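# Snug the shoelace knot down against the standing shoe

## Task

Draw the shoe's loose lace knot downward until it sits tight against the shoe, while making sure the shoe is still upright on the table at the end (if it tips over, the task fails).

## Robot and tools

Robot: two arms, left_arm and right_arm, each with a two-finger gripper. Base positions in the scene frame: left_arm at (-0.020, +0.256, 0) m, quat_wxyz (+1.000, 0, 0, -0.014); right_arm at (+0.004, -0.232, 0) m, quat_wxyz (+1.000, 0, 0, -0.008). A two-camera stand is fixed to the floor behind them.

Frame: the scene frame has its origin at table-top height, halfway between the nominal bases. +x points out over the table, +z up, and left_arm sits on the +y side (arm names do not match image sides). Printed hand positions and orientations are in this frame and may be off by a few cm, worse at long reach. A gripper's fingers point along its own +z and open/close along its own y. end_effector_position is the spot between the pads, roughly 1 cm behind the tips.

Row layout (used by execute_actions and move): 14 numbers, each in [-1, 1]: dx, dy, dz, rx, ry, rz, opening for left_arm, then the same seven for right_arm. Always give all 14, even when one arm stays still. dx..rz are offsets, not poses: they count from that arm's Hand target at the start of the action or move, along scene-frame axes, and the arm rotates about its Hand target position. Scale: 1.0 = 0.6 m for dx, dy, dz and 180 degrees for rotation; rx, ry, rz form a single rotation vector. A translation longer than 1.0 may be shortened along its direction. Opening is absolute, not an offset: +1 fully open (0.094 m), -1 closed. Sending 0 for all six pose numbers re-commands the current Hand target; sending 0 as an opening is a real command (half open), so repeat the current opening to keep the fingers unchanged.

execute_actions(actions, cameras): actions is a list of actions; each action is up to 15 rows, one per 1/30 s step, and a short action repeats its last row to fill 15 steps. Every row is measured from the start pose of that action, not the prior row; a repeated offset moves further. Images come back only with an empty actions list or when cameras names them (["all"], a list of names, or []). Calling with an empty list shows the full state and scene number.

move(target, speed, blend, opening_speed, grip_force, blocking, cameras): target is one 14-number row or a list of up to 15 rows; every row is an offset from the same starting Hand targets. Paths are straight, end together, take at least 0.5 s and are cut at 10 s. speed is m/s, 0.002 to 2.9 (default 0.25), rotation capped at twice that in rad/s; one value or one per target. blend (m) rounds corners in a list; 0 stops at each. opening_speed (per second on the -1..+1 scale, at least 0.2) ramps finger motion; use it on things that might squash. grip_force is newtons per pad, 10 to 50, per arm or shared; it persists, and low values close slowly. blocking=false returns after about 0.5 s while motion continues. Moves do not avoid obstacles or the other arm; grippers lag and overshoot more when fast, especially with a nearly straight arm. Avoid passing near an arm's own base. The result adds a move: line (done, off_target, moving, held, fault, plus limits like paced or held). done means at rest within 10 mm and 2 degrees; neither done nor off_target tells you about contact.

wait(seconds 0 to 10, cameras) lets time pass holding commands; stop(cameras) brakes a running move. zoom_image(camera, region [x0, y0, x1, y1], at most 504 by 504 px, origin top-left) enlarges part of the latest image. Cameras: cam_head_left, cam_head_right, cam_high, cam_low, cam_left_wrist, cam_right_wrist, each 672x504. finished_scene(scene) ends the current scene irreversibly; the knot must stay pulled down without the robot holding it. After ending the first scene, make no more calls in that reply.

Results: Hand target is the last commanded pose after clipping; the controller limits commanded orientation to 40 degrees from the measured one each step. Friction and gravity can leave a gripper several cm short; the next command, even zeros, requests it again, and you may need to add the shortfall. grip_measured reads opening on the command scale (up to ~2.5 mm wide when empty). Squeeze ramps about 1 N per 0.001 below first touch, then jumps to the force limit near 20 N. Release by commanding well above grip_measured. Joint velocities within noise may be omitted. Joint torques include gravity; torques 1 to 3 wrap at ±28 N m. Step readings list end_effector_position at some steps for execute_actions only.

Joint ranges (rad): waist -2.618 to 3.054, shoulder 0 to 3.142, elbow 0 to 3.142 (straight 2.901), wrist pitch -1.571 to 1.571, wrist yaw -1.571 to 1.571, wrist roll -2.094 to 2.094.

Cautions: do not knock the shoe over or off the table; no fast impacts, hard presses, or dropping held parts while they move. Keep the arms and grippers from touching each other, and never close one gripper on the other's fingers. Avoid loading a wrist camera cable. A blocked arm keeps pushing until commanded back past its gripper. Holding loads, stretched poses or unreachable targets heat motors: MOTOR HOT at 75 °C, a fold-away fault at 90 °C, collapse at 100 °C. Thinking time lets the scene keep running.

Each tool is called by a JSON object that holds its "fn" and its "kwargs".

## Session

Force was the key. Same recipe.

{"fn": "execute_actions", "kwargs": {"actions": [], "cameras": ["cam_head_left","cam_head_right","cam_high"]}}

{"fn": "zoom_image", "kwargs": {"camera": "cam_head_right", "region": [240, 200, 480, 350]}}

Scene clock: 0.00 s.
left_arm: end_effector_position=(+0.3877, +0.2539, +0.1190) grip_measured=+1.000 end_effector_quat_wxyz=(+0.597, -0.017, +0.798, +0.086) | right_arm: end_effector_position=(+0.3938, -0.2314, +0.0860) grip_measured=+1.000 end_effector_quat_wxyz=(+0.575, +0.005, +0.818, -0.020)
Joint positions: left_arm=[-0.103 1.534 0.415 0.831 -0.285 0.039 0.094] | right_arm=[0.046 1.558 0.323 0.888 0.067 -0.005 0.094]
Joint velocities: within noise
Joint torques (N m): no reading
Motor temperatures (°C): left_arm=[25 27 31 29 28 25 27] | right_arm=[28 31 31 26 28 26 27]
Heat: left arm: 31 °C; right arm: 31 °C.
Hand target: left_arm +0.3890, +0.2540, +0.1228; +0.600, -0.019, +0.795, +0.086 | right_arm +0.3976, -0.2314, +0.0957; +0.587, +0.006, +0.809, -0.020
Tool commands: left_gripper/opening=+1.0 right_gripper/opening=+1.0
Images, in order (width x height): cam_head_left 672x504, cam_head_right 672x504, cam_high 672x504.

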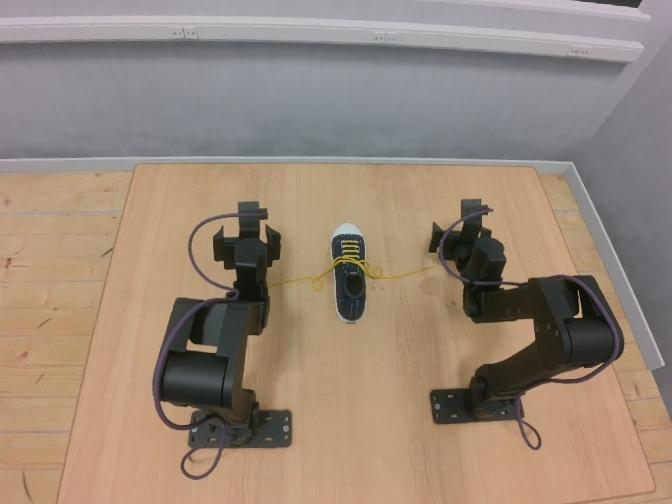

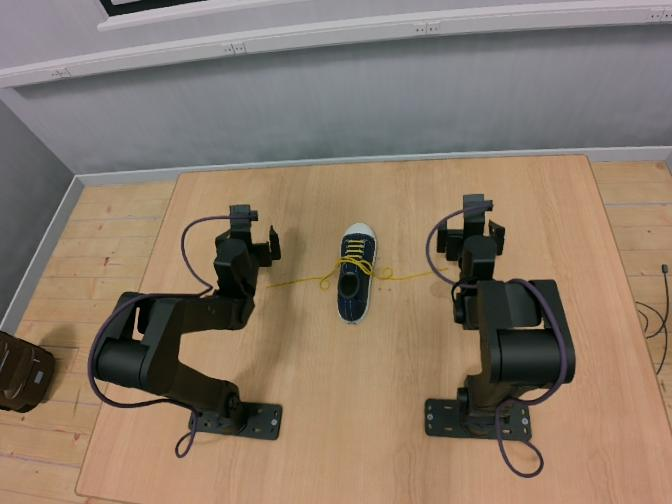

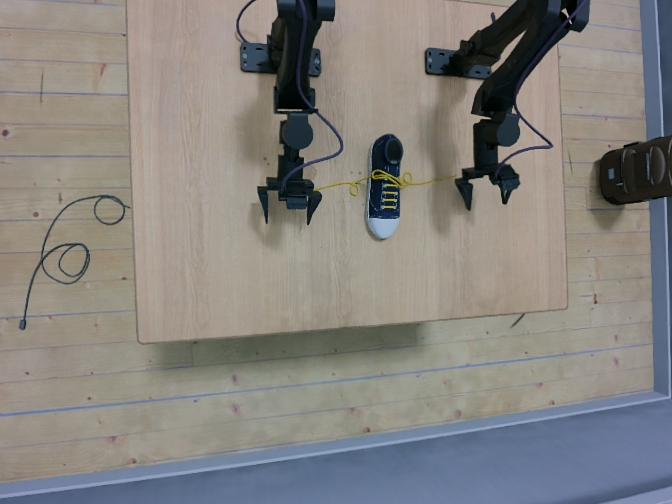

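Scaled by 2.100 from the camera's 672x504 image, which has a finer 960x720 frame.

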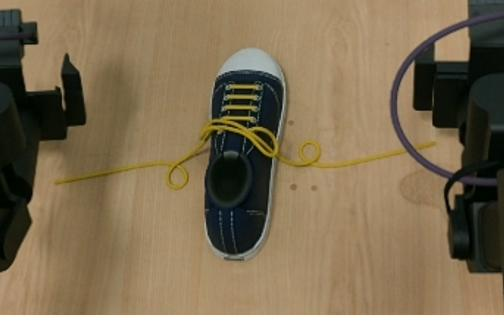

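{"fn": "move", "kwargs": {"target": [-0.215,-0.107,-0.071,-0.3616,0.2709,0.409,0,-0.104,0.136,0.007,0.32,0.299,-0.423,0], "cameras": ["cam_left_wrist","cam_right_wrist"]}}

Scene clock: 16.97 s.
left_arm: end_effector_position=(+0.2561, +0.1885, +0.0773) grip_measured=+0.002 end_effector_quat_wxyz=(-0.001, +0.703, -0.712, +0.005) | right_arm: end_effector_position=(+0.3328, -0.1480, +0.0954) grip_measured=+0.002 end_effector_quat_wxyz=(+0.000, +0.702, +0.712, +0.005)
Joint positions: left_arm=[-0.211 1.63 1.173 -1.104 0.004 -1.798 0.047] | right_arm=[0.26 1.824 1.472 -1.209 -0.005 1.801 0.047]
Joint torques (N m): left_arm=[0.32 -6.11 8.91 0.34 -0.06 -0.1] | right_arm=[-0.47 -7.94 9.35 -0.04 0.11 0.02]
Heat: left arm: 33 °C; right arm: 32 °C.
Hand target: left_arm +0.2599, +0.1897, +0.0802; +0.000, +0.707, -0.707, +0.000 | right_arm +0.3352, -0.1498, +0.0999; +0.000, +0.707, +0.707, +0.001
Off the commanded pose: left_arm 0.005 m, 1 deg | right_arm 0.005 m, 1 deg.
move: done
Images, in order (width x height): cam_left_wrist 672x504, cam_right_wrist 672x504.

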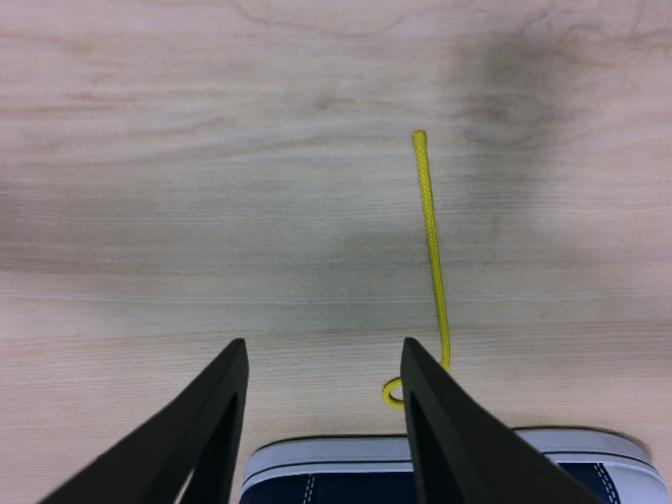

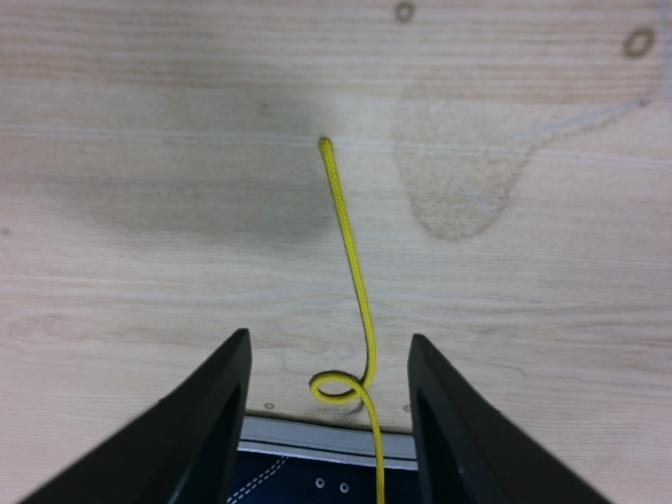

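{"fn": "move", "kwargs": {"target": [[0.064,0,-0.08,0,0,0,0,-0.015,0.003,-0.08,0,0,0,0],[0.062,0,-0.135,0,0,0,0,-0.015,0.003,-0.132,0,0,0,0]], "speed": [0.12,0.06], "blend": [0.01,0], "cameras": ["cam_left_wrist","cam_right_wrist"]}}

Scene clock: 23.10 s.
left_arm: end_effector_position=(+0.3005, +0.1860, +0.0126) grip_measured=+0.001 end_effector_quat_wxyz=(-0.004, +0.707, -0.707, +0.011) | right_arm: end_effector_position=(+0.3260, -0.1493, +0.0315) grip_measured=+0.002 end_effector_quat_wxyz=(-0.002, +0.706, +0.708, +0.003)
Joint positions: left_arm=[-0.185 1.858 1.173 -0.862 0.006 -1.786 0.047] | right_arm=[0.26 1.863 1.261 -0.966 -0.007 1.813 0.047]
Joint torques (N m): left_arm=[0.38 -7.31 4.01 0.85 -0.08 0.07] | right_arm=[0.47 -7.64 3.89 0.53 0.03 0.07]
Heat: left arm: 33 °C; right arm: 33 °C.
Hand target: left_arm +0.2971, +0.1897, -0.0009; -0.001, +0.707, -0.707, +0.000 | right_arm +0.3262, -0.1480, +0.0207; +0.000, +0.707, +0.707, +0.000
Off the commanded pose: left_arm 0.014 m, 1 deg | right_arm 0.011 m, 0 deg.
move: off_target (left_arm, right_arm)
Images, in order (width x height): cam_left_wrist 672x504, cam_right_wrist 672x504.

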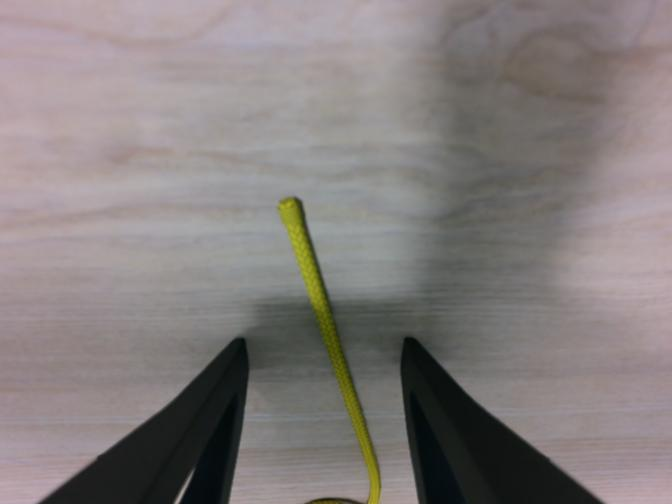

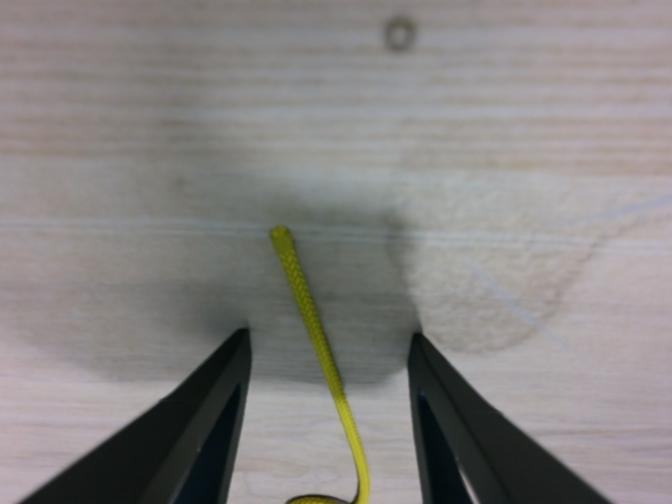

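{"fn": "move", "kwargs": {"target": [[0,0,0,0,0,0,-1,0,0,0,0,0,0,-1],[0,0.05,0.065,0,0,0,-1,0,-0.05,0.05,0,0,0,-1],[0,0.33,0.065,0,0,0,-1,0,-0.33,0.05,0,0,0,-1]], "speed": [0.06,0.12,0.14], "blend": [0,0.02,0], "cameras": ["cam_head_right"]}}

{"fn": "zoom_image", "kwargs": {"camera": "cam_head_right", "region": [240, 200, 480, 350]}}

Scene clock: 31.40 s.
left_arm: end_effector_position=(+0.2926, +0.3848, +0.0375) grip_measured=-0.964 end_effector_quat_wxyz=(-0.001, +0.711, -0.703, +0.006) | right_arm: end_effector_position=(+0.3223, -0.3427, +0.0464) grip_measured=-0.972 end_effector_quat_wxyz=(-0.003, +0.710, +0.704, +0.006)
Joint positions: left_arm=[0.423 1.873 1.299 -0.991 0.011 -1.187 0.002] | right_arm=[-0.33 1.863 1.322 -1.03 -0.014 1.233 0.001]
Joint torques (N m): left_arm=[-0.32 -7.97 8.7 0.4 -0.13 0.07] | right_arm=[0.01 -8.24 9.1 0 0.12 -0.1]
Heat: left arm: 33 °C; right arm: 32 °C.
Hand target: left_arm +0.2970, +0.3877, +0.0381; +0.000, +0.707, -0.707, +0.000 | right_arm +0.3262, -0.3460, +0.0507; +0.000, +0.707, +0.707, +0.000
Off the commanded pose: left_arm 0.005 m, 1 deg | right_arm 0.007 m, 1 deg.
move: done
Images, in order (width x height): cam_head_right 672x504.

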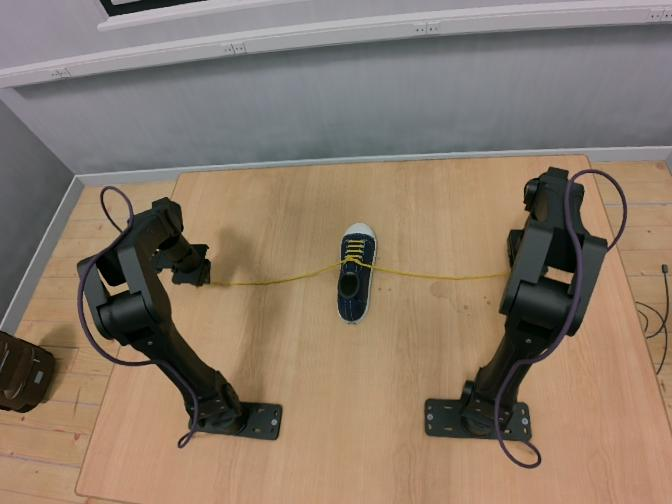

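Scaled by 2.100 from the camera's 672x504 image, which has a finer 960x720 frame.

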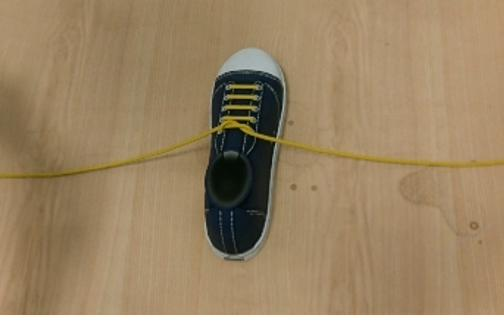

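{"fn": "move", "kwargs": {"target": [[0.04,0.08,0,0,0,0,-1,0.03,-0.07,-0.01,0,0,0,-1],[0.04,0.17,-0.03,0,0,0,-1,0.03,-0.16,-0.03,0,0,0,-1]], "speed": [0.08,0.06], "blend": [0.01,0], "cameras": ["cam_head_right","cam_low"]}}

{"fn": "zoom_image", "kwargs": {"camera": "cam_head_right", "region": [310, 220, 400, 290]}}

{"fn": "zoom_image", "kwargs": {"camera": "cam_low", "region": [340, 200, 440, 280]}}

Scene clock: 39.87 s.
left_arm: end_effector_position=(+0.3080, +0.4092, +0.0366) grip_measured=-0.964 end_effector_quat_wxyz=(+0.104, +0.694, -0.707, +0.082) | right_arm: end_effector_position=(+0.3226, -0.3707, +0.0429) grip_measured=-0.972 end_effector_quat_wxyz=(-0.112, +0.699, +0.703, +0.067)
Joint positions: left_arm=[0.567 2.119 1.621 -1.24 0.209 -0.997 0.002] | right_arm=[-0.496 2.071 1.574 -1.256 -0.189 1.037 0.001]
Joint torques (N m): left_arm=[4.85 -9.57 10.15 1.55 -1.89 0.1] | right_arm=[-3.84 -9.42 10.71 1.08 1.97 -0.08]
Heat: left arm: 34 °C; right arm: 33 °C.
Hand target: left_arm +0.3211, +0.4898, +0.0201; +0.000, +0.707, -0.707, +0.000 | right_arm +0.3442, -0.4420, +0.0327; +0.000, +0.707, +0.707, +0.000
Off the commanded pose: left_arm 0.083 m, 15 deg | right_arm 0.075 m, 15 deg.
move: off_target (left_arm, right_arm)
Images, in order (width x height): cam_head_right 672x504, cam_low 672x504.

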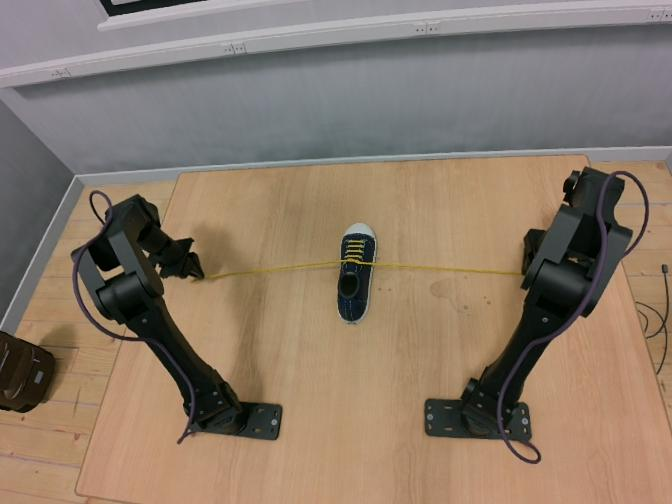

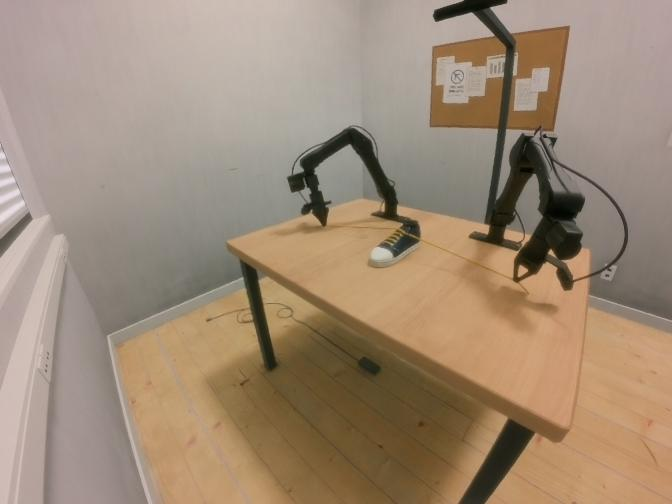

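Scaled by 5.600 from the camera's 672x504 image, which has a finer 960x720 frame.

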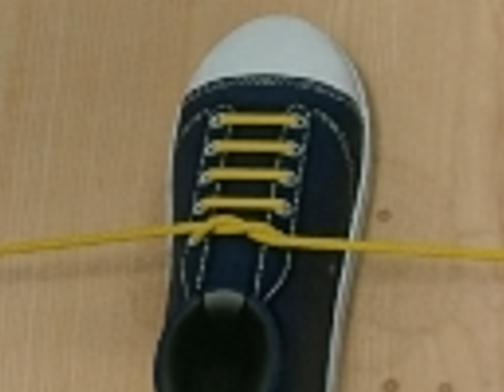

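Scaled by 5.040 from the camera's 672x504 image, which has a finer 960x720 frame.

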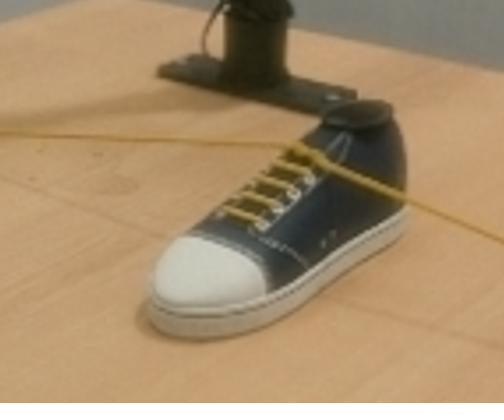

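{"fn": "move", "kwargs": {"target": [[0,0.04,0,0,0,0,-1,0,-0.04,0,0,0,0,-1],[-0.015,-0.15,-0.025,0,0,0,-1,-0.03,0.133,-0.017,0,0,0,-1],[-0.015,-0.15,-0.025,0,0,0,-0.5,-0.03,0.133,-0.017,0,0,0,-0.5]], "speed": [0.05,0.08,0.08], "opening_speed": 0.5, "cameras": ["cam_head_right","cam_head_left","cam_low"]}}

{"fn": "zoom_image", "kwargs": {"camera": "cam_head_right", "region": [310, 220, 400, 290]}}

Scene clock: 49.83 s.
left_arm: end_effector_position=(+0.3059, +0.3982, +0.0130) grip_measured=-0.502 end_effector_quat_wxyz=(+0.018, +0.707, -0.707, -0.004) | right_arm: end_effector_position=(+0.3153, -0.3584, +0.0315) grip_measured=-0.502 end_effector_quat_wxyz=(-0.027, +0.707, +0.707, -0.005)
Joint positions: left_arm=[0.441 2.005 1.38 -0.982 0.007 -1.157 0.023] | right_arm=[-0.379 1.926 1.344 -1.043 -0.011 1.175 0.023]
Joint torques (N m): left_arm=[-0.53 -10.71 3.33 1.15 -0.08 -0.09] | right_arm=[0.5 -9.18 3.33 0.88 0.09 0.05]
Heat: left arm: 34 °C; right arm: 34 °C.
Hand target: left_arm +0.3120, +0.3998, +0.0051; +0.000, +0.707, -0.707, +0.000 | right_arm +0.3262, -0.3622, +0.0225; +0.000, +0.707, +0.707, +0.000
Off the commanded pose: left_arm 0.010 m, 2 deg | right_arm 0.015 m, 3 deg.
move: off_target (right_arm); target 3's new opening was sent with right_arm's hand 0.015 m and 3 deg from that target
Images, in order (width x height): cam_head_left 672x504, cam_head_right 672x504, cam_low 672x504.

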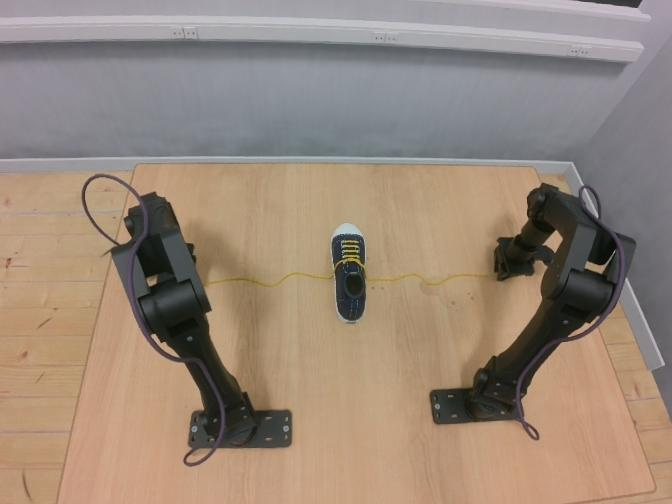

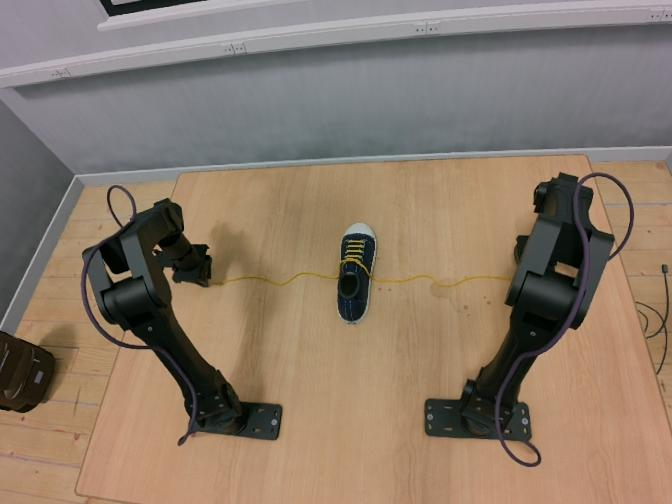

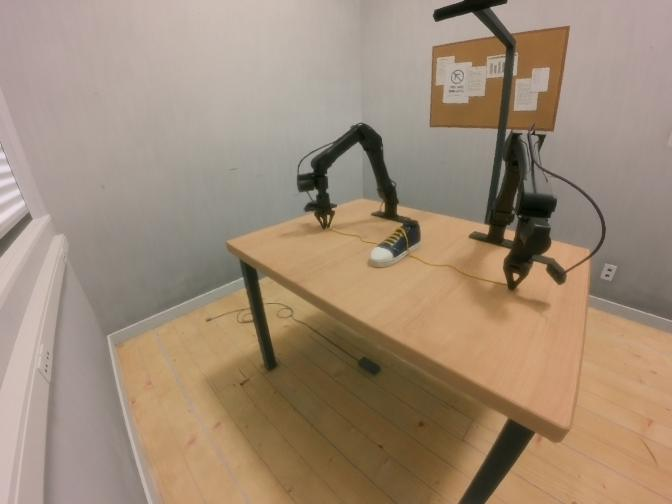

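Scaled by 5.600 from the camera's 672x504 image, which has a finer 960x720 frame.

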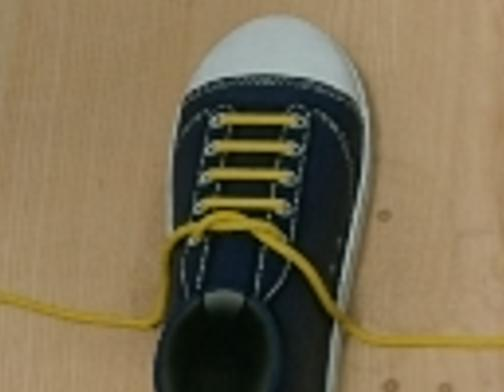

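{"fn": "execute_actions", "kwargs": {"actions": [], "cameras": ["cam_head_left","cam_high","cam_low"]}}

{"fn": "zoom_image", "kwargs": {"camera": "cam_high", "region": [355, 155, 415, 200]}}

{"fn": "zoom_image", "kwargs": {"camera": "cam_head_left", "region": [322, 245, 376, 285]}}

{"fn": "zoom_image", "kwargs": {"camera": "cam_low", "region": [360, 210, 430, 270]}}

Scene clock: 53.73 s.
left_arm: end_effector_position=(+0.3059, +0.3982, +0.0130) grip_measured=-0.502 end_effector_quat_wxyz=(+0.018, +0.707, -0.707, -0.004) | right_arm: end_effector_position=(+0.3153, -0.3584, +0.0315) grip_measured=-0.502 end_effector_quat_wxyz=(-0.027, +0.707, +0.707, -0.005)
Joint positions: left_arm=[0.441 2.005 1.38 -0.982 0.007 -1.157 0.023] | right_arm=[-0.379 1.926 1.344 -1.043 -0.011 1.175 0.023]
Joint velocities: within noise
Joint torques (N m): left_arm=[-0.53 -10.74 3.37 1.14 -0.07 -0.09] | right_arm=[0.51 -9.24 3.33 0.85 0.09 0.06]
Motor temperatures (°C): left_arm=[25 29 34 30 30 25 28] | right_arm=[28 34 32 28 29 26 28]
Heat: left arm: 34 °C; right arm: 34 °C.
Hand target: left_arm +0.3120, +0.3998, +0.0051; +0.000, +0.707, -0.707, +0.000 | right_arm +0.3262, -0.3622, +0.0225; +0.000, +0.707, +0.707, +0.000
Tool commands: left_gripper/opening=-0.5 right_gripper/opening=-0.5
Off the commanded pose: left_arm 0.010 m, 2 deg | right_arm 0.015 m, 3 deg.
Images, in order (width x height): cam_head_left 672x504, cam_high 672x504, cam_low 672x504.

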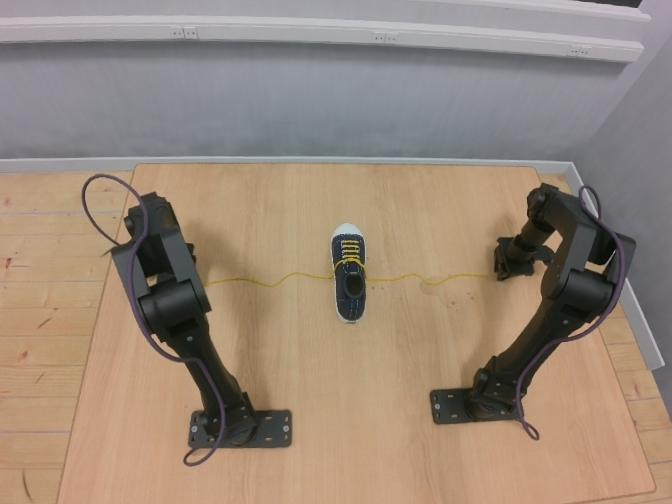

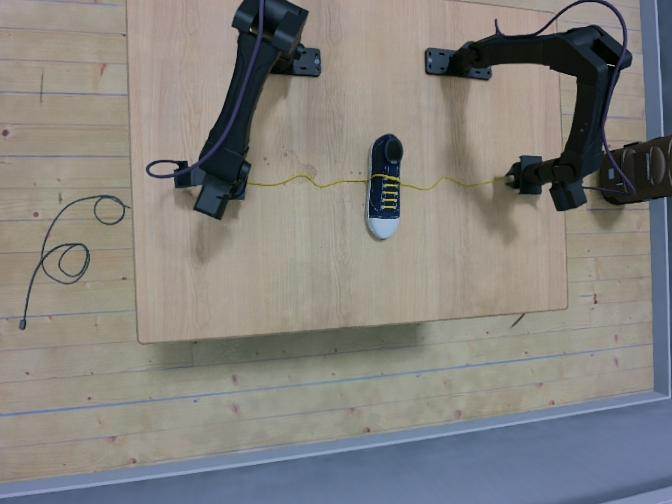

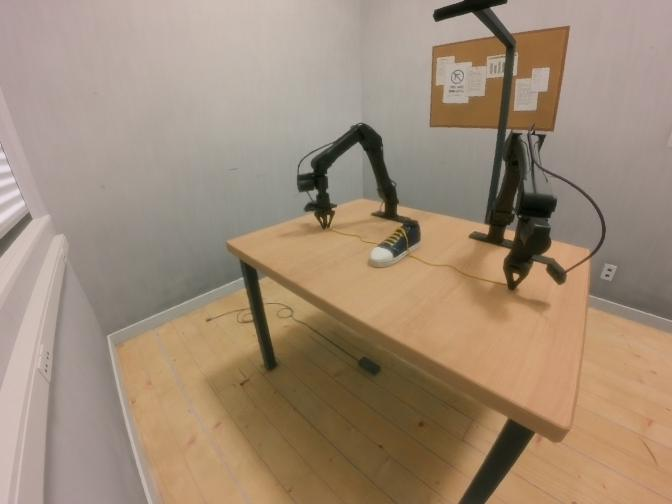

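Scaled by 8.400 from the camera's 672x504 image, which has a finer 960x720 frame.

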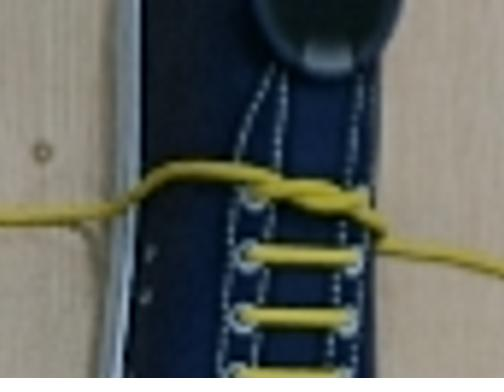

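Scaled by 9.333 from the camera's 672x504 image, which has a finer 960x720 frame.

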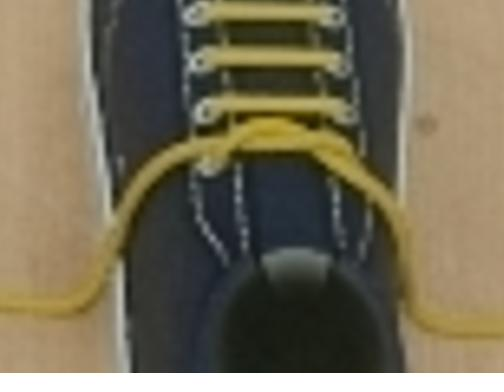

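Scaled by 7.200 from the camera's 672x504 image, which has a finer 960x720 frame.

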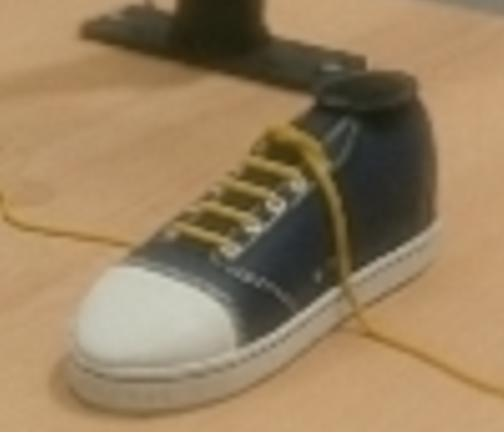

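{"fn": "finished_scene", "kwargs": {"scene": 3}}

The scene is finished: the task was done.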